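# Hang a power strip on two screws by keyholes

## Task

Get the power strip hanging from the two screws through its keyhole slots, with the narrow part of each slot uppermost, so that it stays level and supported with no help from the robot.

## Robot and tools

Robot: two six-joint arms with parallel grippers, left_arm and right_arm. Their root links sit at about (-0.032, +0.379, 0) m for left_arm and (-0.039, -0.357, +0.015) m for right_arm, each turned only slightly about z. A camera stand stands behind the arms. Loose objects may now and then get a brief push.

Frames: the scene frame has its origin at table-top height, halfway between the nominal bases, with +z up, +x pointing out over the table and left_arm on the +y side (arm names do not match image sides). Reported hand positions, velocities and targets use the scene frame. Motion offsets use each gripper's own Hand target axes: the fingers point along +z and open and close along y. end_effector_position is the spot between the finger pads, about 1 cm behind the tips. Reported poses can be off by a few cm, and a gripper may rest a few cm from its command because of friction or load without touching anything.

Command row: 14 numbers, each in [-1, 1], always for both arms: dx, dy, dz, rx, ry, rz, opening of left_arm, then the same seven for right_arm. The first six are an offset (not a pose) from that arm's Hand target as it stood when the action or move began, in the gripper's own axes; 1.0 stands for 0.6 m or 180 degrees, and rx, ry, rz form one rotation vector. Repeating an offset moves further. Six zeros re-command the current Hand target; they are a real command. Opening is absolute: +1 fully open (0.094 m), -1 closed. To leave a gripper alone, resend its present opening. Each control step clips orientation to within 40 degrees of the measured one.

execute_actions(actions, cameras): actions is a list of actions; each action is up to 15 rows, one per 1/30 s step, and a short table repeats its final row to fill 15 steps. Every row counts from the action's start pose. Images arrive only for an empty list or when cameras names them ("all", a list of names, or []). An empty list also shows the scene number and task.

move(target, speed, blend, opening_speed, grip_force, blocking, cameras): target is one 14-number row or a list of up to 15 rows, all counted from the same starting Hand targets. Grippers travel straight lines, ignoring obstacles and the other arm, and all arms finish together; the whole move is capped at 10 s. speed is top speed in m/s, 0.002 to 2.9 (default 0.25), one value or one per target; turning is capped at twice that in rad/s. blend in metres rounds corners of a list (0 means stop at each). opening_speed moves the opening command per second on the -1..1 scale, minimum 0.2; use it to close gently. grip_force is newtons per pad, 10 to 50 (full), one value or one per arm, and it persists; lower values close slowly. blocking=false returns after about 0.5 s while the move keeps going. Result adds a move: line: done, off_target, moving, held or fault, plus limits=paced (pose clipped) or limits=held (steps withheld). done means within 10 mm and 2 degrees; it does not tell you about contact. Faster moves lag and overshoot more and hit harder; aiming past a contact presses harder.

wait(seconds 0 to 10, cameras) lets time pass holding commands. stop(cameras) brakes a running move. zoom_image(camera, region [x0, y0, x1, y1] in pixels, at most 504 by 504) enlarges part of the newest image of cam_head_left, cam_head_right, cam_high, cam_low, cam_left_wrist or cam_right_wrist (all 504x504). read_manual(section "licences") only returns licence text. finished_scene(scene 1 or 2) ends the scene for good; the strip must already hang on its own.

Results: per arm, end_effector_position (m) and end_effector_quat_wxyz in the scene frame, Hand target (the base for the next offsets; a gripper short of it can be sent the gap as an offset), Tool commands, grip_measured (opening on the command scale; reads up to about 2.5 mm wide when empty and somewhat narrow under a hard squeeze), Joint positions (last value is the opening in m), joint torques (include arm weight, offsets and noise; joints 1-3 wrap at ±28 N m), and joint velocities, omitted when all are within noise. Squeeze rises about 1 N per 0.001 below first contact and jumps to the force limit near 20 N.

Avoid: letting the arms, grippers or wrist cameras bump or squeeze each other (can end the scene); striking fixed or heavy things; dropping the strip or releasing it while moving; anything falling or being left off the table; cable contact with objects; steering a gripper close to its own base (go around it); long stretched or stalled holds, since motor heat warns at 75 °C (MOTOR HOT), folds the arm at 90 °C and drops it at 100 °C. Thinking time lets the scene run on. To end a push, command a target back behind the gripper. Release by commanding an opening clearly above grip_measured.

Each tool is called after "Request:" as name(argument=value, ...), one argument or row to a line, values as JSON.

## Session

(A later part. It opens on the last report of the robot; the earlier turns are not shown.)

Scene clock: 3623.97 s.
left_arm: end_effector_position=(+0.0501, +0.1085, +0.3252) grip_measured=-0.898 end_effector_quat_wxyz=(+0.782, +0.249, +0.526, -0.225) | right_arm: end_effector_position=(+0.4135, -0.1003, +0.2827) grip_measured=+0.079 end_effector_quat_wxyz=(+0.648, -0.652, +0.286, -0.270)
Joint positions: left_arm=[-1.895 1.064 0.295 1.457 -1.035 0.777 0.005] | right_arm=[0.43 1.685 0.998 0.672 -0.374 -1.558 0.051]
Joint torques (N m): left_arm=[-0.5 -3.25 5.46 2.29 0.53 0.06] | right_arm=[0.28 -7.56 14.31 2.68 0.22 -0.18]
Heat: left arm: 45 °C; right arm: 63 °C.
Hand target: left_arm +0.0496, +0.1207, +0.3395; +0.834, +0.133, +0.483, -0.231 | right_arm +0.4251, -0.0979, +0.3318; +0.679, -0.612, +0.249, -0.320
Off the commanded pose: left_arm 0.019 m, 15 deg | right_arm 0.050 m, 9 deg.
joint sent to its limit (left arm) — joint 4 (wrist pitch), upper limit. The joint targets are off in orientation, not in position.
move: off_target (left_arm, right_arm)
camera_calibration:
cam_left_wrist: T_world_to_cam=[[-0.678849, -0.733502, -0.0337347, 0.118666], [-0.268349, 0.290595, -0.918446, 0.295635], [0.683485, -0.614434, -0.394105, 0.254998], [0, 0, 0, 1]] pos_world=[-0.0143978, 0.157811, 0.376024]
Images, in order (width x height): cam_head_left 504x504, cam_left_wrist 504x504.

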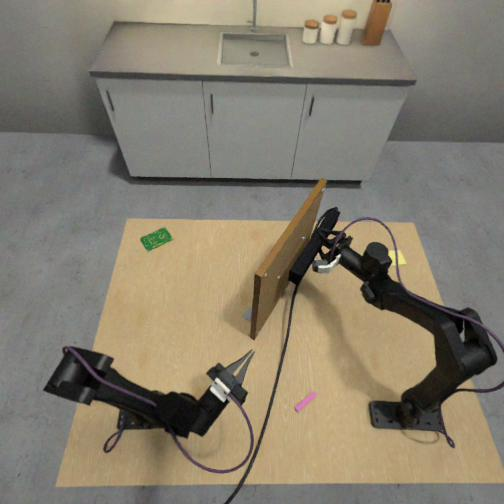

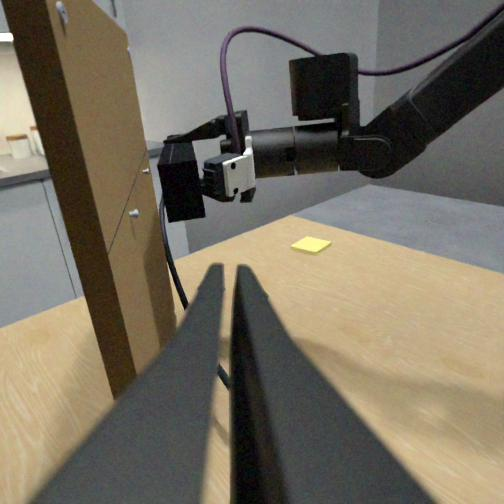

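Request:
move(
  target=[0,0,0,0,0,0,-0.9,-0.023,-0.008,-0.263,0.007,0.091,0.02,-0.6],
  speed=0.2,
)

Request:
move(
  target=[0,0,0,0,0,0,-0.9,0,0,0,0,0,0.45,-0.6],
  speed=0.4,
)

Request:
move(
  target=[0,0,0,0,0,0,-0.9,0,0,0,0,0,-0.45,-0.6],
  speed=0.4,
)

Request:
move(
  target=[0,0,0,0,0,0,-0.9,-0.125,-0.03,0.109,0,-0.035,-0.008,-0.6],
  speed=0.15,
  cameras=["cam_head_left","cam_left_wrist"],
)

Request:
zoom_image(
  camera="cam_head_left",
  region=[260, 200, 360, 300],
)

Scene clock: 3658.47 s.
left_arm: end_effector_position=(+0.0501, +0.1085, +0.3252) grip_measured=-0.898 end_effector_quat_wxyz=(+0.782, +0.249, +0.526, -0.225) | right_arm: end_effector_position=(+0.3052, -0.1896, +0.2857) grip_measured=+0.079 end_effector_quat_wxyz=(+0.626, -0.579, +0.378, -0.360)
Joint positions: left_arm=[-1.895 1.064 0.295 1.457 -1.035 0.777 0.005] | right_arm=[0.476 1.087 0.474 0.657 -0.038 -1.513 0.051]
Joint torques (N m): left_arm=[-0.66 -3.22 5.35 2.31 0.56 0.09] | right_arm=[0.54 -5.29 8.7 2.53 0.24 -0.02]
Heat: left arm: 45 °C; right arm: 65 °C.
Hand target: left_arm +0.0496, +0.1207, +0.3395; +0.834, +0.133, +0.483, -0.231 | right_arm +0.3001, -0.1939, +0.3158; +0.653, -0.545, +0.359, -0.385
Off the commanded pose: left_arm 0.019 m, 15 deg | right_arm 0.031 m, 6 deg.
joint sent to its limit (left arm) — joint 4 (wrist pitch), upper limit. The joint targets are off in orientation, not in position.
move: off_target (left_arm, right_arm)

Scene clock: 3661.13 s.
left_arm: end_effector_position=(+0.0501, +0.1085, +0.3252) grip_measured=-0.898 end_effector_quat_wxyz=(+0.782, +0.249, +0.526, -0.225) | right_arm: end_effector_position=(+0.3069, -0.1950, +0.2857) grip_measured=+0.079 end_effector_quat_wxyz=(+0.713, -0.196, +0.664, +0.110)
Joint positions: left_arm=[-1.895 1.064 0.295 1.457 -1.035 0.777 0.005] | right_arm=[0.476 1.08 0.474 0.647 -0.007 -0.134 0.051]
Joint torques (N m): left_arm=[-0.39 -3.07 5.42 2.34 0.49 0.05] | right_arm=[0.35 -4.86 8.77 2.59 -0.17 0.28]
Heat: left arm: 45 °C; right arm: 64 °C.
Hand target: left_arm +0.0496, +0.1207, +0.3395; +0.834, +0.133, +0.483, -0.231 | right_arm +0.3000, -0.1938, +0.3157; +0.746, -0.181, +0.627, +0.132
Off the commanded pose: left_arm 0.019 m, 15 deg | right_arm 0.031 m, 7 deg.
joint sent to its limit (left arm) — joint 4 (wrist pitch), upper limit. The joint targets are off in orientation, not in position.
move: off_target (left_arm, right_arm)

Scene clock: 3663.83 s.
left_arm: end_effector_position=(+0.0501, +0.1085, +0.3252) grip_measured=-0.898 end_effector_quat_wxyz=(+0.782, +0.249, +0.526, -0.225) | right_arm: end_effector_position=(+0.3053, -0.1916, +0.2847) grip_measured=+0.079 end_effector_quat_wxyz=(+0.622, -0.577, +0.386, -0.362)
Joint positions: left_arm=[-1.895 1.064 0.295 1.457 -1.035 0.777 0.005] | right_arm=[0.482 1.081 0.474 0.644 -0.015 -1.506 0.051]
Joint torques (N m): left_arm=[-0.64 -3.19 5.61 2.35 0.59 0.04] | right_arm=[-0.01 -4.85 8.7 2.63 -0.02 -0.08]
Heat: left arm: 45 °C; right arm: 64 °C.
Hand target: left_arm +0.0496, +0.1207, +0.3395; +0.834, +0.133, +0.483, -0.231 | right_arm +0.3001, -0.1939, +0.3156; +0.653, -0.545, +0.359, -0.385
Off the commanded pose: left_arm 0.019 m, 15 deg | right_arm 0.032 m, 7 deg.
joint sent to its limit (left arm) — joint 4 (wrist pitch), upper limit. The joint targets are off in orientation, not in position.
move: off_target (left_arm, right_arm)

Scene clock: 3665.17 s.
left_arm: end_effector_position=(+0.0501, +0.1085, +0.3252) grip_measured=-0.898 end_effector_quat_wxyz=(+0.782, +0.249, +0.526, -0.225) | right_arm: end_effector_position=(+0.3167, -0.1027, +0.2991) grip_measured=+0.079 end_effector_quat_wxyz=(+0.629, -0.616, +0.336, -0.336)
Joint positions: left_arm=[-1.895 1.064 0.295 1.457 -1.035 0.777 0.005] | right_arm=[0.689 1.311 0.692 0.635 0.065 -1.562 0.051]
Joint torques (N m): left_arm=[-0.36 -3.14 5.52 2.34 0.6 0.03] | right_arm=[0.28 -4.53 14.12 2.6 0.16 -0.07]
Heat: left arm: 45 °C; right arm: 64 °C.
Hand target: left_arm +0.0496, +0.1207, +0.3395; +0.834, +0.133, +0.483, -0.231 | right_arm +0.3227, -0.1004, +0.3469; +0.667, -0.569, +0.316, -0.362
Off the commanded pose: left_arm 0.019 m, 15 deg | right_arm 0.048 m, 8 deg.
joint sent to its limit (left arm) — joint 4 (wrist pitch), upper limit. The joint targets are off in orientation, not in position.
move: off_target (left_arm, right_arm)
camera_calibration:
cam_left_wrist: T_world_to_cam=[[-0.678849, -0.733502, -0.0337347, 0.118666], [-0.268349, 0.290595, -0.918446, 0.295635], [0.683485, -0.614434, -0.394105, 0.254998], [0, 0, 0, 1]] pos_world=[-0.0143978, 0.157811, 0.376024]
Images, in order (width x height): cam_head_left 504x504, cam_left_wrist 504x504.

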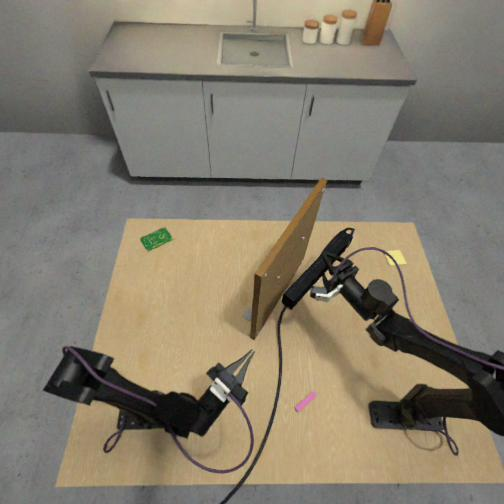

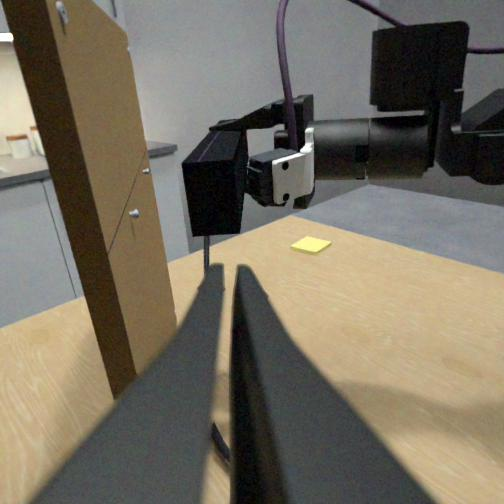

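Scaled by 5.040 from the camera's 504x504 image, which has a finer 720x720 frame.

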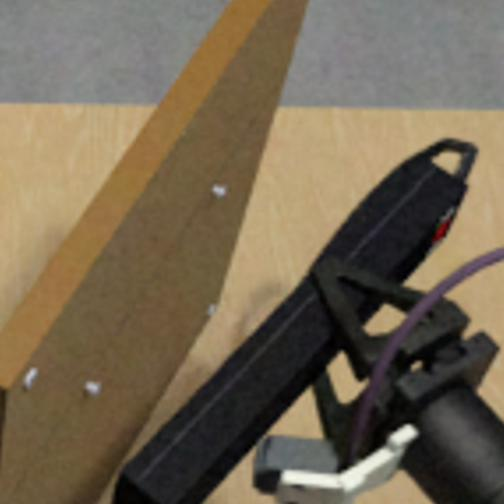

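Request:
move(
  target=[0,0,0,0,0,0,-0.9,0.09,0.0,-0.17,0,0.14,0.0,-0.6],
  speed=0.25,
)

Request:
move(
  target=[0,0,0,0,0,0,-0.9,0,0,0,0,0,0.47,-0.6],
  speed=0.4,
  cameras=["cam_head_left"],
)

Request:
move(
  target=[0,0,0,0,0,0,-0.9,0,0,0,0,0,-0.47,-0.6],
  speed=0.4,
  cameras=["cam_head_left"],
)

Scene clock: 3675.83 s.
left_arm: end_effector_position=(+0.0501, +0.1085, +0.3252) grip_measured=-0.898 end_effector_quat_wxyz=(+0.782, +0.249, +0.526, -0.225) | right_arm: end_effector_position=(+0.2725, -0.1941, +0.3094) grip_measured=+0.079 end_effector_quat_wxyz=(+0.556, -0.510, +0.456, -0.472)
Joint positions: left_arm=[-1.895 1.064 0.295 1.457 -1.035 0.777 0.005] | right_arm=[0.843 1 0.508 0.573 0.661 -1.594 0.051]
Joint torques (N m): left_arm=[-0.43 -3.29 5.46 2.33 0.54 0.04] | right_arm=[0.57 -4.56 8.58 2.27 0.11 -0.08]
Heat: left arm: 45 °C; right arm: 63 °C.
Hand target: left_arm +0.0496, +0.1207, +0.3395; +0.834, +0.133, +0.483, -0.231 | right_arm +0.2667, -0.2001, +0.3311; +0.582, -0.477, +0.453, -0.478
Off the commanded pose: left_arm 0.019 m, 15 deg | right_arm 0.023 m, 5 deg.
joint sent to its limit (left arm) — joint 4 (wrist pitch), upper limit. The joint targets are off in orientation, not in position.
move: off_target (left_arm, right_arm)

Scene clock: 3678.60 s.
left_arm: end_effector_position=(+0.0501, +0.1085, +0.3252) grip_measured=-0.898 end_effector_quat_wxyz=(+0.782, +0.249, +0.526, -0.225) | right_arm: end_effector_position=(+0.2723, -0.1983, +0.3104) grip_measured=+0.079 end_effector_quat_wxyz=(+0.730, -0.075, +0.680, +0.006)
Joint positions: left_arm=[-1.895 1.064 0.295 1.457 -1.035 0.777 0.005] | right_arm=[0.843 0.995 0.508 0.57 0.68 -0.154 0.051]
Joint torques (N m): left_arm=[-0.54 -3.28 5.34 2.32 0.54 0.07] | right_arm=[0.5 -4.19 8.62 2.25 -0.13 0.28]
Heat: left arm: 45 °C; right arm: 62 °C.
Hand target: left_arm +0.0496, +0.1207, +0.3395; +0.834, +0.133, +0.483, -0.231 | right_arm +0.2667, -0.2001, +0.3311; +0.752, -0.047, +0.656, +0.038
Off the commanded pose: left_arm 0.019 m, 15 deg | right_arm 0.022 m, 6 deg.
joint sent to its limit (left arm) — joint 4 (wrist pitch), upper limit. The joint targets are off in orientation, not in position.
move: off_target (left_arm, right_arm)
Images, in order (width x height): cam_head_left 504x504.

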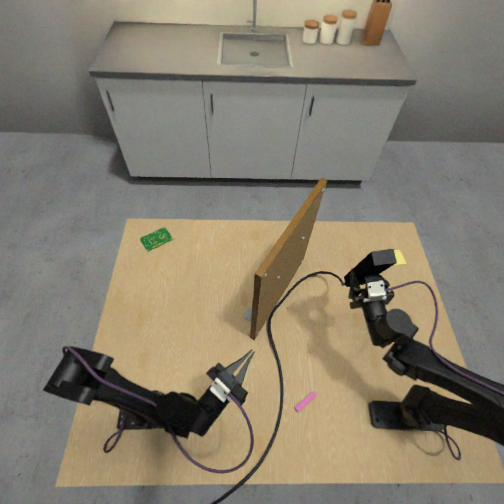

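Scene clock: 3681.37 s.
left_arm: end_effector_position=(+0.0501, +0.1085, +0.3252) grip_measured=-0.898 end_effector_quat_wxyz=(+0.782, +0.249, +0.526, -0.225) | right_arm: end_effector_position=(+0.2718, -0.1969, +0.3070) grip_measured=+0.079 end_effector_quat_wxyz=(+0.548, -0.511, +0.461, -0.475)
Joint positions: left_arm=[-1.895 1.064 0.295 1.457 -1.035 0.777 0.005] | right_arm=[0.847 0.995 0.508 0.554 0.681 -1.594 0.051]
Joint torques (N m): left_arm=[-0.53 -2.99 5.7 2.31 0.59 0.1] | right_arm=[0.2 -4.22 8.57 2.42 -0.08 -0.07]
Heat: left arm: 45 °C; right arm: 62 °C.
Hand target: left_arm +0.0496, +0.1207, +0.3395; +0.834, +0.133, +0.483, -0.231 | right_arm +0.2667, -0.2001, +0.3310; +0.582, -0.477, +0.454, -0.478
Off the commanded pose: left_arm 0.019 m, 15 deg | right_arm 0.025 m, 6 deg.
joint sent to its limit (left arm) — joint 4 (wrist pitch), upper limit. The joint targets are off in orientation, not in position.
move: off_target (left_arm, right_arm)
Images, in order (width x height): cam_head_left 504x504.

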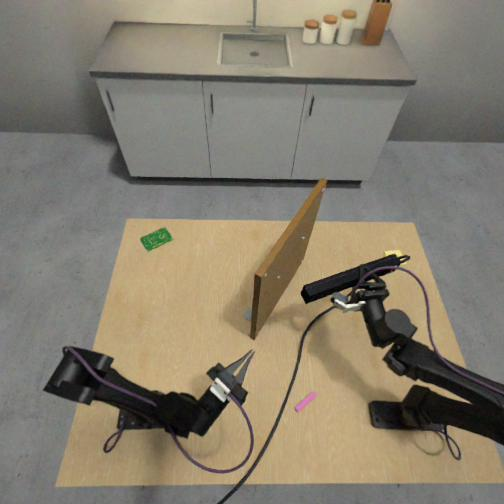

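Request:
move(
  target=[0,0,0,0,0,0,-0.9,-0.16,0.0105,0.117,0,-0.11,0.008,-0.6],
  speed=0.15,
  cameras=["cam_head_left","cam_left_wrist"],
)

Request:
zoom_image(
  camera="cam_head_left",
  region=[260, 200, 360, 300],
)

Scene clock: 3698.23 s.
left_arm: end_effector_position=(+0.0501, +0.1085, +0.3252) grip_measured=-0.898 end_effector_quat_wxyz=(+0.782, +0.249, +0.526, -0.225) | right_arm: end_effector_position=(+0.3158, -0.0991, +0.2885) grip_measured=+0.079 end_effector_quat_wxyz=(+0.605, -0.603, +0.370, -0.366)
Joint positions: left_arm=[-1.895 1.064 0.295 1.457 -1.035 0.777 0.005] | right_arm=[0.774 1.344 0.688 0.655 0.255 -1.565 0.051]
Joint torques (N m): left_arm=[-0.42 -3.18 5.37 2.26 0.54 0.02] | right_arm=[-0.96 -4.59 14.06 2.82 -0.14 0.01]
Heat: left arm: 45 °C; right arm: 60 °C.
Hand target: left_arm +0.0496, +0.1207, +0.3395; +0.834, +0.133, +0.483, -0.231 | right_arm +0.3239, -0.0960, +0.3410; +0.657, -0.546, +0.353, -0.382
Off the commanded pose: left_arm 0.019 m, 15 deg | right_arm 0.053 m, 9 deg.
joint sent to its limit (left arm) — joint 4 (wrist pitch), upper limit. The joint targets are off in orientation, not in position.
move: off_target (left_arm, right_arm)
camera_calibration:
cam_left_wrist: T_world_to_cam=[[-0.678849, -0.733502, -0.0337347, 0.118666], [-0.268349, 0.290595, -0.918446, 0.295635], [0.683485, -0.614434, -0.394105, 0.254998], [0, 0, 0, 1]] pos_world=[-0.0143978, 0.157811, 0.376024]
Images, in order (width x height): cam_head_left 504x504, cam_left_wrist 504x504.

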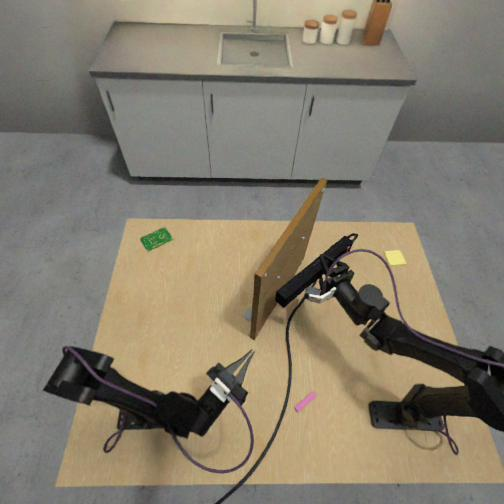

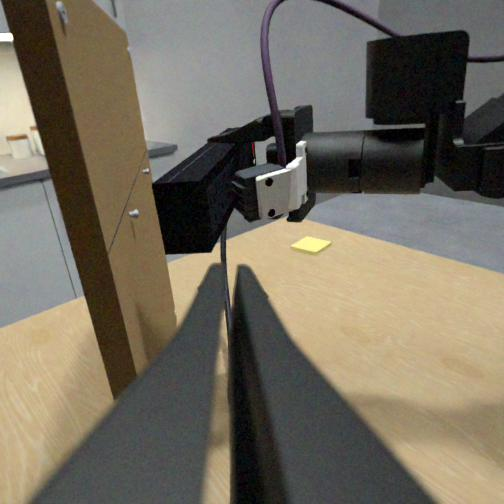

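Scaled by 5.040 from the camera's 504x504 image, which has a finer 720x720 frame.

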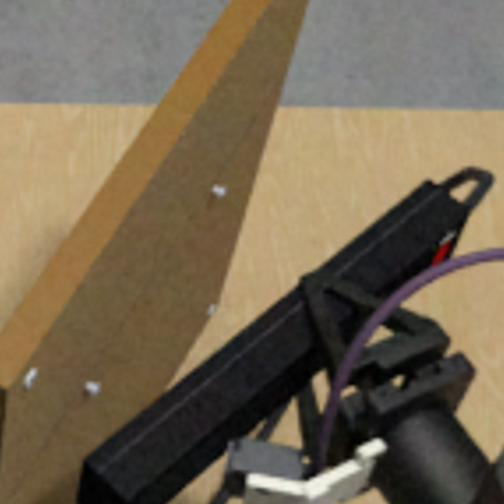

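Request:
move(
  target=[0,0,0,0,0,0,-0.9,-0.0355,0.0065,0.095,0,-0.02,0.0,-0.6],
  speed=0.06,
)

Request:
move(
  target=[0,0,0,0,0,0,-0.9,0.0,0.0,0.02,0,-0.05,0.004,-0.6],
  speed=0.04,
  cameras=["cam_head_left","cam_left_wrist"],
)

Request:
zoom_image(
  camera="cam_head_left",
  region=[260, 200, 360, 300],
)

Request:
zoom_image(
  camera="cam_left_wrist",
  region=[80, 130, 240, 290],
)

Scene clock: 3713.20 s.
left_arm: end_effector_position=(+0.0501, +0.1085, +0.3252) grip_measured=-0.898 end_effector_quat_wxyz=(+0.782, +0.249, +0.526, -0.225) | right_arm: end_effector_position=(+0.3487, -0.0549, +0.2915) grip_measured=+0.079 end_effector_quat_wxyz=(+0.626, -0.624, +0.336, -0.326)
Joint positions: left_arm=[-1.895 1.064 0.295 1.457 -1.035 0.777 0.005] | right_arm=[0.74 1.539 0.872 0.662 0.1 -1.557 0.051]
Joint torques (N m): left_arm=[-0.4 -3.06 5.38 2.34 0.54 0.08] | right_arm=[1.05 -4.97 16.42 2.79 0.71 0.04]
Heat: left arm: 45 °C; right arm: 64 °C.
Hand target: left_arm +0.0496, +0.1207, +0.3395; +0.834, +0.133, +0.483, -0.231 | right_arm +0.3647, -0.0511, +0.3472; +0.668, -0.558, +0.332, -0.364
Off the commanded pose: left_arm 0.019 m, 15 deg | right_arm 0.058 m, 10 deg.
joint sent to its limit (left arm) — joint 4 (wrist pitch), upper limit. The joint targets are off in orientation, not in position.
move: off_target (left_arm, right_arm)

Scene clock: 3715.53 s.
left_arm: end_effector_position=(+0.0501, +0.1085, +0.3252) grip_measured=-0.898 end_effector_quat_wxyz=(+0.782, +0.249, +0.526, -0.225) | right_arm: end_effector_position=(+0.3620, -0.0464, +0.2946) grip_measured=+0.079 end_effector_quat_wxyz=(+0.648, -0.639, +0.302, -0.286)
Joint positions: left_arm=[-1.895 1.064 0.295 1.457 -1.035 0.777 0.005] | right_arm=[0.67 1.595 0.935 0.662 -0.087 -1.545 0.051]
Joint torques (N m): left_arm=[-0.31 -3.1 5.52 2.34 0.59 0.09] | right_arm=[-0.9 -6.49 14.94 2.81 0.12 0.11]
Heat: left arm: 45 °C; right arm: 63 °C.
Hand target: left_arm +0.0496, +0.1207, +0.3395; +0.834, +0.133, +0.483, -0.231 | right_arm +0.3749, -0.0451, +0.3489; +0.694, -0.583, +0.282, -0.315
Off the commanded pose: left_arm 0.019 m, 15 deg | right_arm 0.056 m, 9 deg.
joint sent to its limit (left arm) — joint 4 (wrist pitch), upper limit. The joint targets are off in orientation, not in position.
move: off_target (left_arm, right_arm)
camera_calibration:
cam_left_wrist: T_world_to_cam=[[-0.678849, -0.733502, -0.0337347, 0.118666], [-0.268349, 0.290595, -0.918446, 0.295635], [0.683485, -0.614434, -0.394105, 0.254998], [0, 0, 0, 1]] pos_world=[-0.0143978, 0.157811, 0.376024]
Images, in order (width x height): cam_head_left 504x504, cam_left_wrist 504x504.

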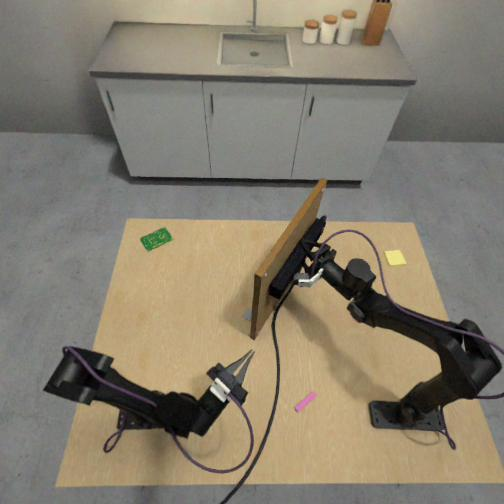

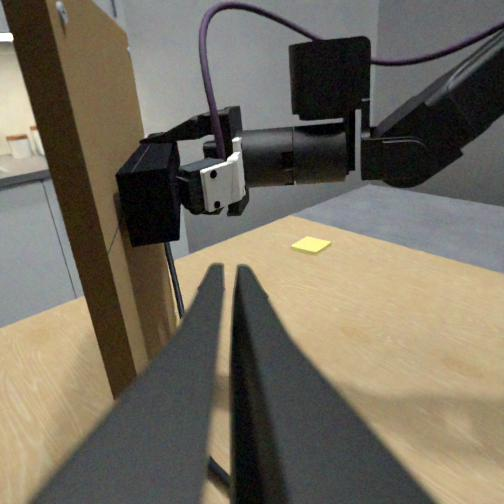

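Scaled by 5.040 from the camera's 504x504 image, which has a finer 720x720 frame.

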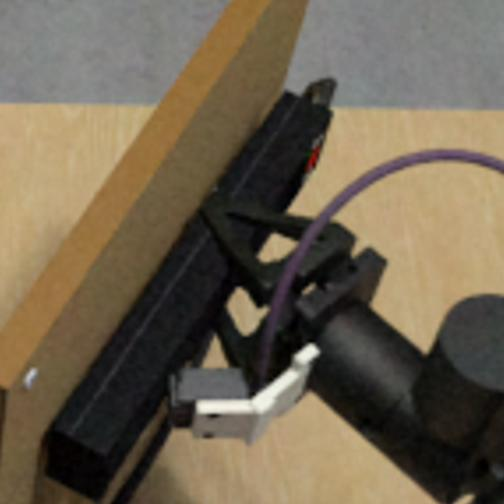

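Scaled by 3.150 from the camera's 504x504 image, which has a finer 720x720 frame.

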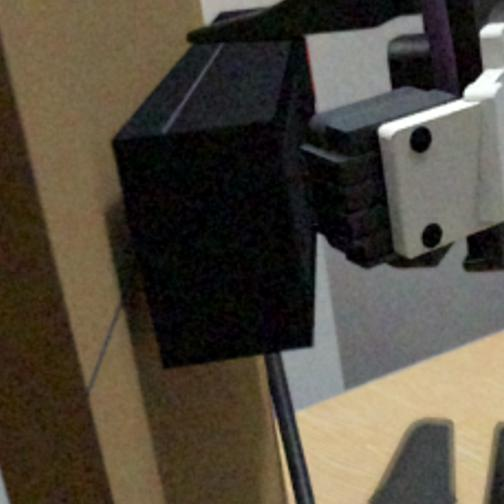

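Request:
move(
  target=[0,0,0,0,0,0,-0.9,0.003,0,-0.05,0,-0.02,-0.009,-0.6],
  speed=0.05,
)

Request:
move(
  target=[0,0,0,0,0,0,-0.9,0.0,0.0,0.034,0,0,0.0,-0.6],
  speed=0.05,
)

Request:
move(
  target=[0,0,0,0,0,0,-0.9,0.0,0.015,0.006,0,0,0.0,-0.6],
  speed=0.05,
  cameras=["cam_head_left","cam_left_wrist"],
)

Request:
zoom_image(
  camera="cam_head_left",
  region=[260, 200, 360, 300],
)

Request:
zoom_image(
  camera="cam_left_wrist",
  region=[80, 130, 240, 290],
)

Scene clock: 3728.57 s.
left_arm: end_effector_position=(+0.0501, +0.1085, +0.3252) grip_measured=-0.898 end_effector_quat_wxyz=(+0.782, +0.249, +0.526, -0.225) | right_arm: end_effector_position=(+0.3612, -0.0587, +0.2908) grip_measured=+0.079 end_effector_quat_wxyz=(+0.652, -0.645, +0.289, -0.276)
Joint positions: left_arm=[-1.895 1.064 0.295 1.457 -1.035 0.777 0.005] | right_arm=[0.621 1.576 0.899 0.678 -0.17 -1.549 0.051]
Joint torques (N m): left_arm=[-0.54 -2.93 5.55 2.3 0.53 0.06] | right_arm=[-0.81 -11.52 8.66 2.88 -0.19 -0.05]
Heat: left arm: 45 °C; right arm: 62 °C.
Hand target: left_arm +0.0496, +0.1207, +0.3395; +0.834, +0.133, +0.483, -0.231 | right_arm +0.3533, -0.0654, +0.3439; +0.698, -0.596, +0.252, -0.306
Off the commanded pose: left_arm 0.019 m, 15 deg | right_arm 0.054 m, 10 deg.
joint sent to its limit (left arm) — joint 4 (wrist pitch), upper limit. The joint targets are off in orientation, not in position.
move: off_target (left_arm, right_arm)

Scene clock: 3729.43 s.
left_arm: end_effector_position=(+0.0501, +0.1085, +0.3252) grip_measured=-0.898 end_effector_quat_wxyz=(+0.782, +0.249, +0.526, -0.225) | right_arm: end_effector_position=(+0.3621, -0.0580, +0.2957) grip_measured=+0.079 end_effector_quat_wxyz=(+0.655, -0.642, +0.287, -0.278)
Joint positions: left_arm=[-1.895 1.064 0.295 1.457 -1.035 0.777 0.005] | right_arm=[0.621 1.576 0.909 0.678 -0.171 -1.549 0.051]
Joint torques (N m): left_arm=[-0.54 -2.93 5.3 2.29 0.56 0.09] | right_arm=[0.24 -6.64 14.35 2.75 -0.06 -0.05]
Heat: left arm: 45 °C; right arm: 63 °C.
Hand target: left_arm +0.0496, +0.1207, +0.3395; +0.834, +0.133, +0.483, -0.231 | right_arm +0.3679, -0.0516, +0.3473; +0.698, -0.596, +0.252, -0.306
Off the commanded pose: left_arm 0.019 m, 15 deg | right_arm 0.052 m, 9 deg.
joint sent to its limit (left arm) — joint 4 (wrist pitch), upper limit. The joint targets are off in orientation, not in position.
move: off_target (left_arm, right_arm)

Scene clock: 3730.37 s.
left_arm: end_effector_position=(+0.0501, +0.1085, +0.3252) grip_measured=-0.898 end_effector_quat_wxyz=(+0.782, +0.249, +0.526, -0.225) | right_arm: end_effector_position=(+0.3659, -0.0555, +0.2877) grip_measured=+0.079 end_effector_quat_wxyz=(+0.653, -0.643, +0.288, -0.277)
Joint positions: left_arm=[-1.895 1.064 0.295 1.457 -1.035 0.777 0.005] | right_arm=[0.621 1.605 0.909 0.703 -0.171 -1.551 0.051]
Joint torques (N m): left_arm=[-0.47 -2.99 5.5 2.33 0.57 0.07] | right_arm=[0.46 -6.74 13.96 2.84 -0.04 -0.04]
Heat: left arm: 45 °C; right arm: 63 °C.
Hand target: left_arm +0.0496, +0.1207, +0.3395; +0.834, +0.133, +0.483, -0.231 | right_arm +0.3717, -0.0483, +0.3390; +0.698, -0.596, +0.252, -0.306
Off the commanded pose: left_arm 0.019 m, 15 deg | right_arm 0.052 m, 9 deg.
joint sent to its limit (left arm) — joint 4 (wrist pitch), upper limit. The joint targets are off in orientation, not in position.
move: off_target (left_arm, right_arm)
camera_calibration:
cam_left_wrist: T_world_to_cam=[[-0.678849, -0.733502, -0.0337347, 0.118666], [-0.268349, 0.290595, -0.918446, 0.295635], [0.683485, -0.614434, -0.394105, 0.254998], [0, 0, 0, 1]] pos_world=[-0.0143978, 0.157811, 0.376024]
Images, in order (width x height): cam_head_left 504x504, cam_left_wrist 504x504.

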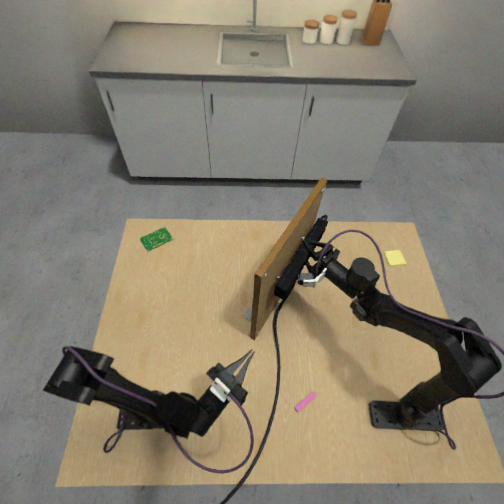

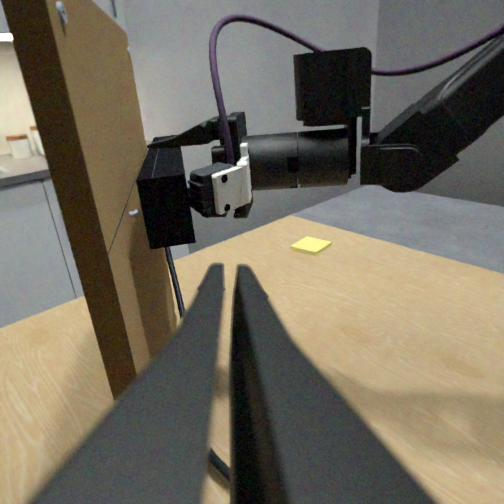

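Scaled by 5.040 from the camera's 504x504 image, which has a finer 720x720 frame.

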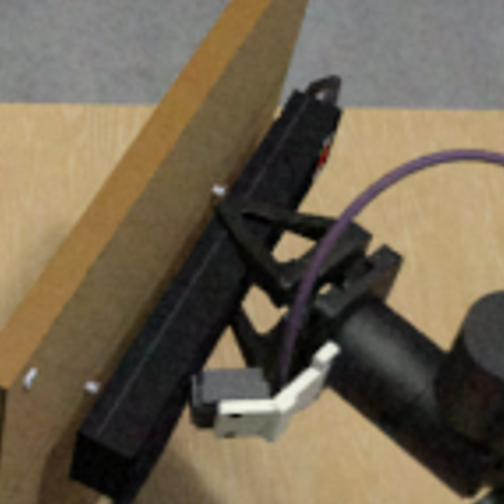

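Scaled by 3.150 from the camera's 504x504 image, which has a finer 720x720 frame.

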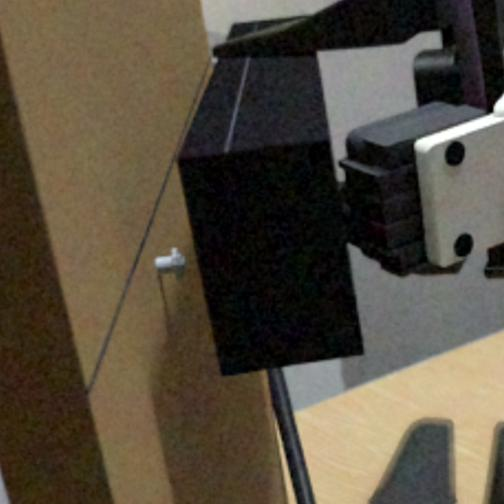

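Request:
move(
  target=[0,0,0,0,0,0,-0.9,-0.0195,0.0155,-0.003,0,0.01,-0.013,-0.6],
  speed=0.05,
  cameras=["cam_head_left","cam_left_wrist"],
)

Request:
zoom_image(
  camera="cam_head_left",
  region=[260, 200, 360, 300],
)

Request:
zoom_image(
  camera="cam_left_wrist",
  region=[80, 130, 240, 290],
)

Scene clock: 3745.03 s.
left_arm: end_effector_position=(+0.0501, +0.1085, +0.3252) grip_measured=-0.898 end_effector_quat_wxyz=(+0.782, +0.249, +0.526, -0.225) | right_arm: end_effector_position=(+0.3603, -0.0431, +0.2871) grip_measured=+0.079 end_effector_quat_wxyz=(+0.648, -0.643, +0.279, -0.298)
Joint positions: left_arm=[-1.895 1.064 0.295 1.457 -1.035 0.777 0.005] | right_arm=[0.672 1.619 0.909 0.727 -0.103 -1.591 0.051]
Joint torques (N m): left_arm=[-0.29 -3.14 5.59 2.3 0.55 0.07] | right_arm=[0.54 -6.9 11.3 2.97 0.11 -0.1]
Heat: left arm: 45 °C; right arm: 64 °C.
Hand target: left_arm +0.0496, +0.1207, +0.3395; +0.834, +0.133, +0.483, -0.231 | right_arm +0.3635, -0.0400, +0.3294; +0.688, -0.596, +0.250, -0.330
Off the commanded pose: left_arm 0.019 m, 15 deg | right_arm 0.043 m, 9 deg.
joint sent to its limit (left arm) — joint 4 (wrist pitch), upper limit. The joint targets are off in orientation, not in position.
move: off_target (left_arm, right_arm)
camera_calibration:
cam_left_wrist: T_world_to_cam=[[-0.678849, -0.733502, -0.0337347, 0.118666], [-0.268349, 0.290595, -0.918446, 0.295635], [0.683485, -0.614434, -0.394105, 0.254998], [0, 0, 0, 1]] pos_world=[-0.0143978, 0.157811, 0.376024]
Images, in order (width x height): cam_head_left 504x504, cam_left_wrist 504x504.

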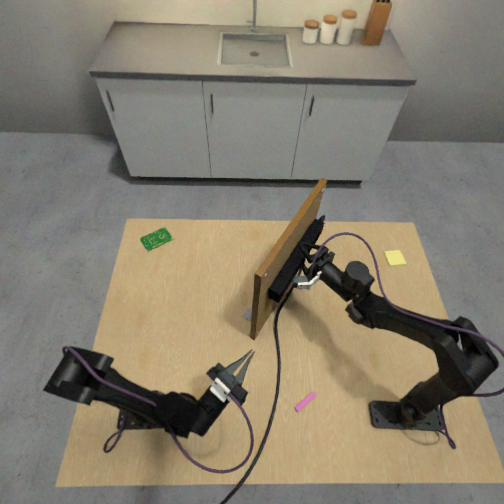

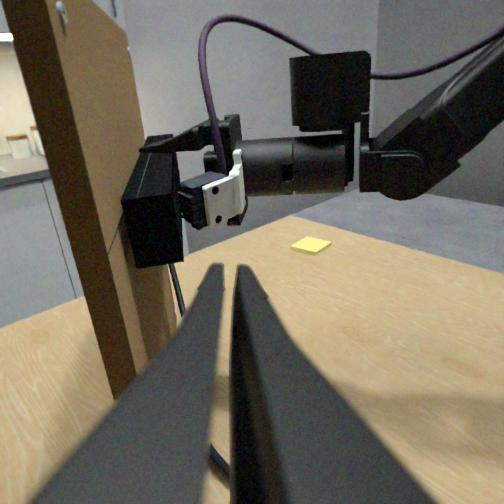

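Scaled by 5.040 from the camera's 504x504 image, which has a finer 720x720 frame.

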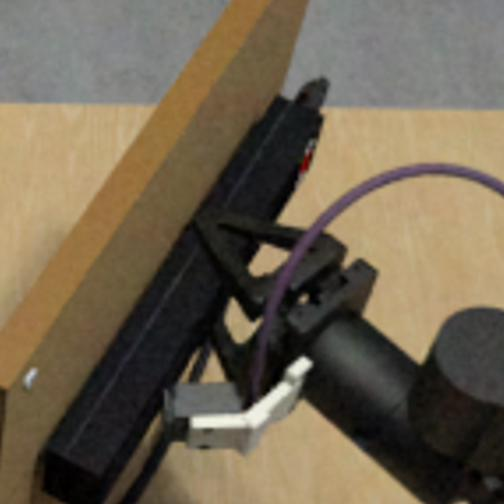

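Scaled by 3.150 from the camera's 504x504 image, which has a finer 720x720 frame.

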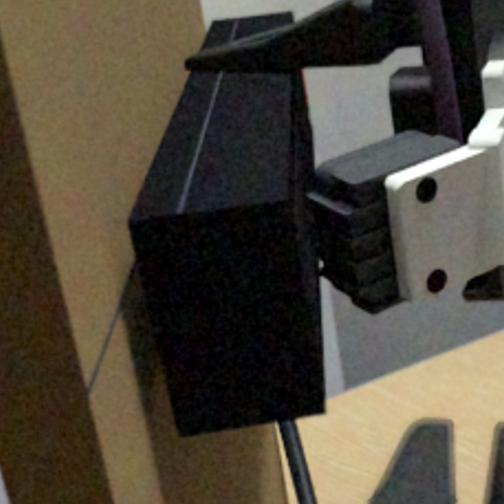

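Request:
move(
  target=[0,0,0,0,0,0,-0.9,0.118,-0.013,-0.209,0,0,0.008,-0.6],
  speed=0.2,
)

Request:
move(
  target=[0.157,-0.179,0.109,0.017,0.166,-0.004,0.2,0,0,0,0,0,0,-0.6],
  speed=0.15,
  cameras=["cam_head_left","cam_left_wrist"],
)

Request:
zoom_image(
  camera="cam_head_left",
  region=[280, 200, 440, 360],
)

Scene clock: 3768.40 s.
left_arm: end_effector_position=(+0.0501, +0.1085, +0.3252) grip_measured=-0.898 end_effector_quat_wxyz=(+0.782, +0.249, +0.526, -0.225) | right_arm: end_effector_position=(+0.3230, -0.1715, +0.2814) grip_measured=+0.079 end_effector_quat_wxyz=(+0.662, -0.628, +0.297, -0.284)
Joint positions: left_arm=[-1.895 1.064 0.295 1.457 -1.035 0.777 0.005] | right_arm=[0.323 1.264 0.56 0.744 -0.443 -1.517 0.051]
Joint torques (N m): left_arm=[-0.32 -3.28 5.68 2.31 0.55 0.08] | right_arm=[-0.58 -7.3 8.51 2.71 -0.03 0.04]
Heat: left arm: 45 °C; right arm: 66 °C.
Hand target: left_arm +0.0496, +0.1207, +0.3395; +0.834, +0.133, +0.483, -0.231 | right_arm +0.3163, -0.1760, +0.3202; +0.692, -0.593, +0.258, -0.321
Off the commanded pose: left_arm 0.019 m, 15 deg | right_arm 0.039 m, 8 deg.
joint sent to its limit (left arm) — joint 4 (wrist pitch), upper limit. The joint targets are off in orientation, not in position.
move: off_target (left_arm, right_arm)

Scene clock: 3770.80 s.
left_arm: end_effector_position=(+0.0814, -0.0218, +0.2824) grip_measured=+0.198 end_effector_quat_wxyz=(+0.676, +0.217, +0.675, -0.200) | right_arm: end_effector_position=(+0.3229, -0.1714, +0.2814) grip_measured=+0.079 end_effector_quat_wxyz=(+0.662, -0.628, +0.297, -0.283)
Joint positions: left_arm=[-1.726 1.488 0.852 0.622 -1.096 0.011 0.056] | right_arm=[0.323 1.264 0.56 0.744 -0.444 -1.516 0.051]
Joint torques (N m): left_arm=[0.72 -6.11 9.59 1.63 -0.01 -0.13] | right_arm=[-0.58 -7.31 8.51 2.71 -0.02 -0.01]
Heat: left arm: 44 °C; right arm: 66 °C.
Hand target: left_arm +0.0832, -0.0247, +0.2904; +0.676, +0.207, +0.676, -0.206 | right_arm +0.3163, -0.1760, +0.3202; +0.692, -0.593, +0.258, -0.321
Off the commanded pose: left_arm 0.009 m, 1 deg | right_arm 0.040 m, 8 deg.
move: off_target (right_arm)
camera_calibration:
cam_left_wrist: T_world_to_cam=[[-0.586544, -0.801655, 0.115396, -0.00838296], [-0.592573, 0.327639, -0.735873, 0.27814], [0.552108, -0.500002, -0.667214, 0.226932], [0, 0, 0, 1]] pos_world=[0.03461, 0.0156169, 0.357055]
Images, in order (width x height): cam_head_left 504x504, cam_left_wrist 504x504.

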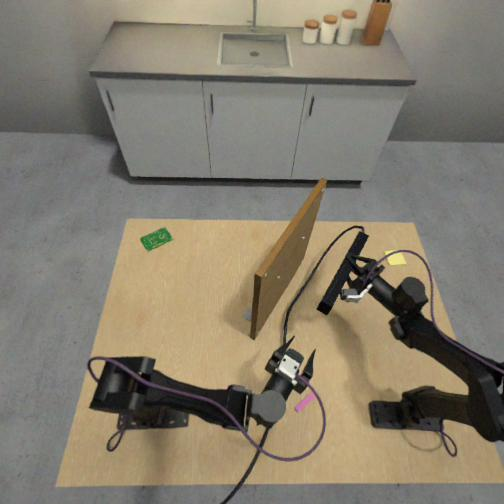

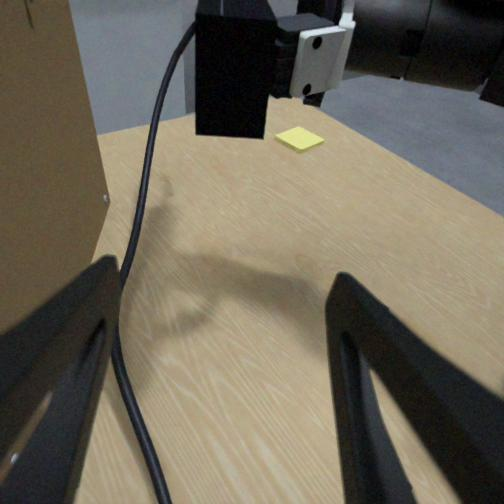

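Scaled by 3.150 from the camera's 504x504 image, which has a finer 720x720 frame.

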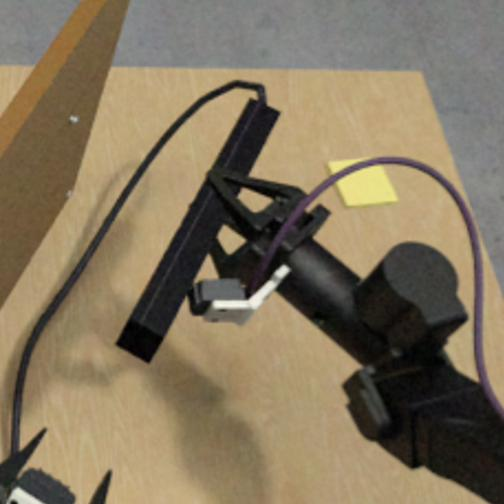

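Request:
move(
  target=[
    [0.012,0,0.1,0,0,0,-0.05,0,0,0,0,0,0,-0.6],
    [0.024,-0.002,0.225,0,0,0,-0.05,0,0,0,0,0,0,-0.6],
  ],
  speed=0.08,
  cameras=["cam_head_left","cam_left_wrist"],
)

Request:
zoom_image(
  camera="cam_head_left",
  region=[260, 220, 420, 380],
)

Scene clock: 3784.20 s.
left_arm: end_effector_position=(+0.1931, -0.0942, +0.2728) grip_measured=-0.048 end_effector_quat_wxyz=(+0.676, +0.210, +0.678, -0.197) | right_arm: end_effector_position=(+0.3229, -0.1714, +0.2814) grip_measured=+0.079 end_effector_quat_wxyz=(+0.662, -0.628, +0.297, -0.283)
Joint positions: left_arm=[-1.409 1.798 1.146 0.641 -0.792 0.01 0.045] | right_arm=[0.323 1.264 0.56 0.744 -0.444 -1.516 0.051]
Joint torques (N m): left_arm=[0.27 -7.73 9.88 1.89 0.09 -0.14] | right_arm=[-0.57 -7.31 8.51 2.71 -0.02 -0.01]
Heat: left arm: 42 °C; right arm: 67 °C.
Hand target: left_arm +0.1945, -0.1012, +0.2760; +0.676, +0.207, +0.676, -0.206 | right_arm +0.3163, -0.1760, +0.3202; +0.692, -0.593, +0.258, -0.321
Off the commanded pose: left_arm 0.008 m, 1 deg | right_arm 0.040 m, 8 deg.
move: off_target (right_arm)
camera_calibration:
cam_left_wrist: T_world_to_cam=[[-0.575261, -0.808999, 0.120812, -0.00407272], [-0.599998, 0.316953, -0.734536, 0.361042], [0.555947, -0.495037, -0.667729, 0.122589], [0, 0, 0, 1]] pos_world=[0.146129, -0.057042, 0.347547]
Images, in order (width x height): cam_head_left 504x504, cam_left_wrist 504x504.

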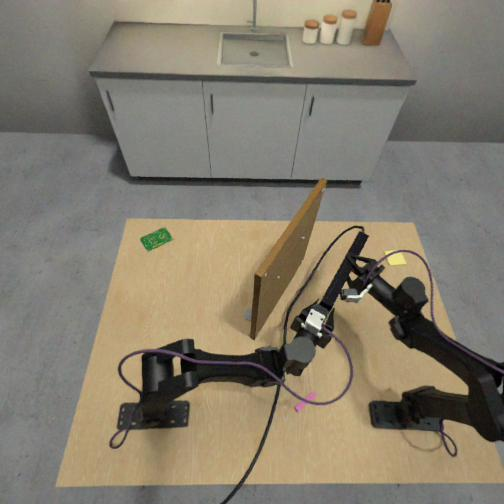

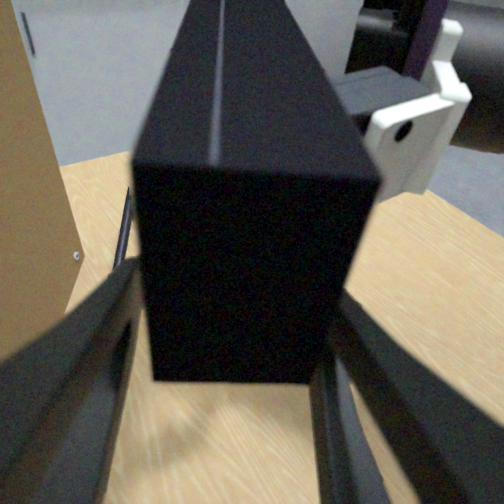

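Scaled by 3.150 from the camera's 504x504 image, which has a finer 720x720 frame.

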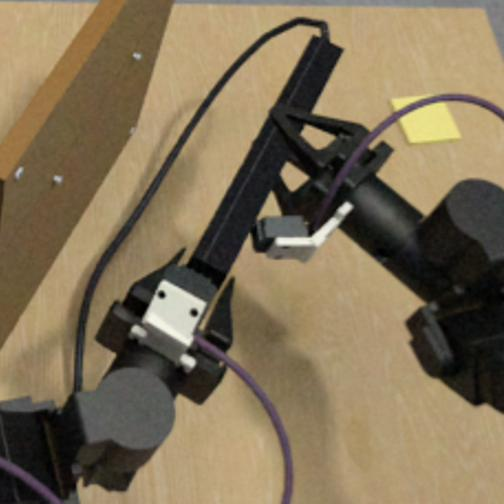

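Request:
move(
  target=[0,0,0.02,0,0,0,-0.8,0,0,0,0,0,0,-0.6],
  speed=0.05,
  opening_speed=0.5,
)

Request:
move(
  target=[
    [0,0,0,0,0,0,-0.8,0,0,0,0,0,0,0.7],
    [0,0,0,0,0,0,-0.8,0,0,-0.035,0,-0.05,0,0.7],
  ],
  speed=0.05,
  opening_speed=0.6,
  cameras=["cam_head_left","cam_right_wrist"],
)

Request:
zoom_image(
  camera="cam_head_left",
  region=[300, 220, 400, 320],
)

Scene clock: 3795.73 s.
left_arm: end_effector_position=(+0.2017, -0.1005, +0.2748) grip_measured=-0.306 end_effector_quat_wxyz=(+0.678, +0.207, +0.677, -0.200) | right_arm: end_effector_position=(+0.3230, -0.1716, +0.2815) grip_measured=+0.079 end_effector_quat_wxyz=(+0.662, -0.627, +0.297, -0.283)
Joint positions: left_arm=[-1.391 1.825 1.182 0.641 -0.775 0.008 0.033] | right_arm=[0.322 1.264 0.56 0.744 -0.445 -1.516 0.051]
Joint torques (N m): left_arm=[0.66 -7.43 9.92 1.79 0.15 -0.11] | right_arm=[-0.51 -7.3 8.51 2.7 -0.01 -0.01]
Heat: left arm: 41 °C; right arm: 68 °C.
Hand target: left_arm +0.2045, -0.1079, +0.2760; +0.676, +0.207, +0.676, -0.207 | right_arm +0.3163, -0.1760, +0.3202; +0.692, -0.593, +0.258, -0.321
Off the commanded pose: left_arm 0.008 m, 1 deg | right_arm 0.040 m, 8 deg.
move: off_target (right_arm)

Scene clock: 3800.17 s.
left_arm: end_effector_position=(+0.1969, -0.1074, +0.2725) grip_measured=-0.306 end_effector_quat_wxyz=(+0.670, +0.225, +0.674, -0.214) | right_arm: end_effector_position=(+0.3103, -0.1886, +0.2893) grip_measured=+0.697 end_effector_quat_wxyz=(+0.689, -0.636, +0.242, -0.249)
Joint positions: left_arm=[-1.391 1.825 1.182 0.63 -0.728 0.004 0.033] | right_arm=[0.177 1.26 0.546 0.811 -0.723 -1.49 0.08]
Joint torques (N m): left_arm=[0.68 -7.68 10.02 1.94 -0.36 -0.09] | right_arm=[-0.64 -6.31 8.09 2.45 -0.23 0.14]
Heat: left arm: 41 °C; right arm: 67 °C.
Hand target: left_arm +0.2045, -0.1079, +0.2760; +0.676, +0.207, +0.676, -0.207 | right_arm +0.3009, -0.1897, +0.3165; +0.710, -0.616, +0.203, -0.274
Off the commanded pose: left_arm 0.008 m, 2 deg | right_arm 0.029 m, 6 deg.
move: off_target (right_arm)
camera_calibration:
cam_right_wrist: T_world_to_cam=[[-0.167074, -0.0134726, 0.985852, -0.243533], [0.158133, -0.987328, 0.0133064, -0.222682], [0.97318, 0.158119, 0.167088, -0.219632], [0, 0, 0, 1]] pos_world=[0.208267, -0.188413, 0.279749]
Images, in order (width x height): cam_head_left 504x504, cam_right_wrist 504x504.

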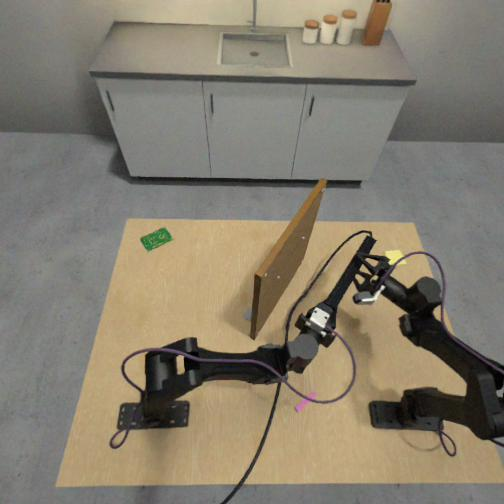

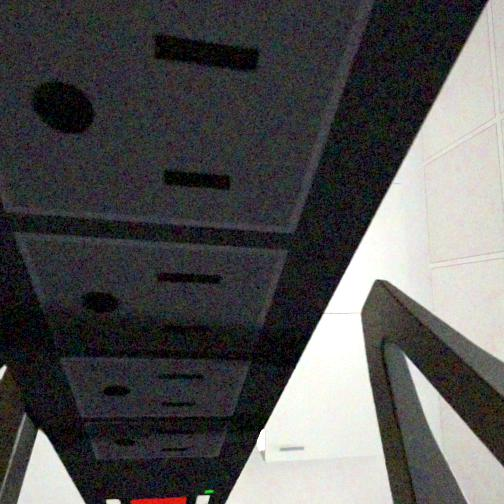

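Scaled by 5.040 from the camera's 504x504 image, which has a finer 720x720 frame.

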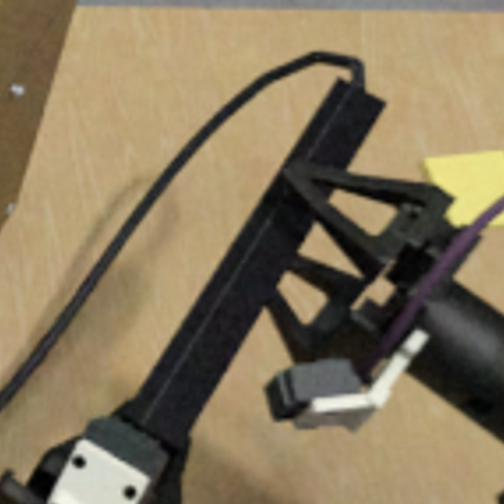

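Request:
move(
  target=[
    [0,0,0,0,0,0,-0.8,0,0,-0.014,0,0,-0.01,0.7],
    [0,0,0,0,0,0,-0.8,0,0,-0.014,0,0,-0.01,-0.6],
  ],
  speed=0.05,
  opening_speed=0.5,
  cameras=["cam_head_left"],
)

Request:
zoom_image(
  camera="cam_head_left",
  region=[300, 220, 400, 320],
)

Scene clock: 3812.40 s.
left_arm: end_effector_position=(+0.1967, -0.1088, +0.2799) grip_measured=-0.306 end_effector_quat_wxyz=(+0.675, +0.217, +0.669, -0.223) | right_arm: end_effector_position=(+0.3049, -0.1932, +0.2873) grip_measured=+0.091 end_effector_quat_wxyz=(+0.689, -0.639, +0.234, -0.251)
Joint positions: left_arm=[-1.391 1.825 1.191 0.648 -0.725 0.003 0.033] | right_arm=[0.155 1.245 0.524 0.824 -0.756 -1.499 0.051]
Joint torques (N m): left_arm=[0.69 -7.69 9.5 1.72 -0.41 -0.05] | right_arm=[-0.91 -6.95 8.03 2.37 -0.13 -0.01]
Heat: left arm: 41 °C; right arm: 65 °C.
Hand target: left_arm +0.2044, -0.1079, +0.2759; +0.676, +0.207, +0.676, -0.206 | right_arm +0.2955, -0.1962, +0.3154; +0.706, -0.619, +0.193, -0.285
Off the commanded pose: left_arm 0.009 m, 2 deg | right_arm 0.030 m, 7 deg.
move: off_target (right_arm); target 2's new opening was sent with right_arm's hand 0.029 m and 7 deg from that target
Images, in order (width x height): cam_head_left 504x504.

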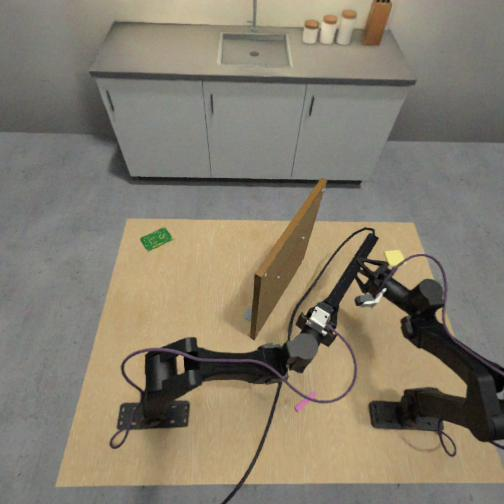

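Scaled by 5.040 from the camera's 504x504 image, which has a finer 720x720 frame.

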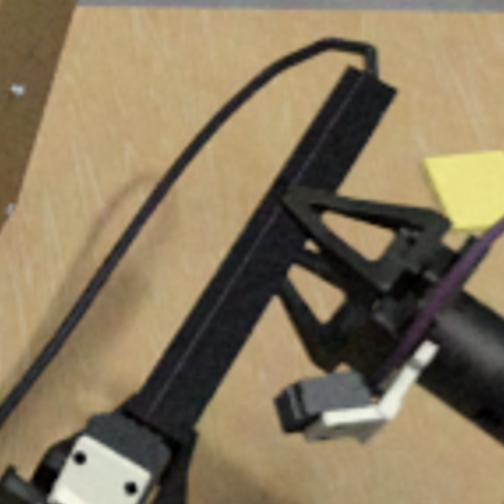

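Request:
move(
  target=[
    [0,0,0,0,0,0,0.0,0,0,0,0,0,0,-0.6],
    [0,0,-0.06,0,0,0,0.0,0,0,0,0,0,0,-0.6],
    [0,0,-0.285,0,0,0,0.0,0,0,0,0,0,0,-0.6],
  ],
  speed=[0.05,0.06,0.15],
  opening_speed=0.4,
  blend=[0,0.02,0],
)

Scene clock: 3822.93 s.
left_arm: end_effector_position=(+0.0610, -0.0199, +0.2694) grip_measured=-0.002 end_effector_quat_wxyz=(+0.674, +0.221, +0.675, -0.202) | right_arm: end_effector_position=(+0.3026, -0.1912, +0.2871) grip_measured=+0.090 end_effector_quat_wxyz=(+0.691, -0.641, +0.229, -0.244)
Joint positions: left_arm=[-1.792 1.508 0.82 0.664 -1.153 0.003 0.047] | right_arm=[0.155 1.245 0.524 0.824 -0.772 -1.495 0.051]
Joint torques (N m): left_arm=[-0.09 -8.87 5.97 1.71 -0.21 -0.09] | right_arm=[-0.91 -7.04 8.02 2.36 0.04 -0.03]
Heat: left arm: 41 °C; right arm: 62 °C.
Hand target: left_arm +0.0628, -0.0122, +0.2759; +0.676, +0.207, +0.676, -0.206 | right_arm +0.2956, -0.1962, +0.3154; +0.706, -0.619, +0.193, -0.285
Off the commanded pose: left_arm 0.010 m, 2 deg | right_arm 0.030 m, 7 deg.
move: off_target (right_arm); blend cut to 0.0179 m at target 2


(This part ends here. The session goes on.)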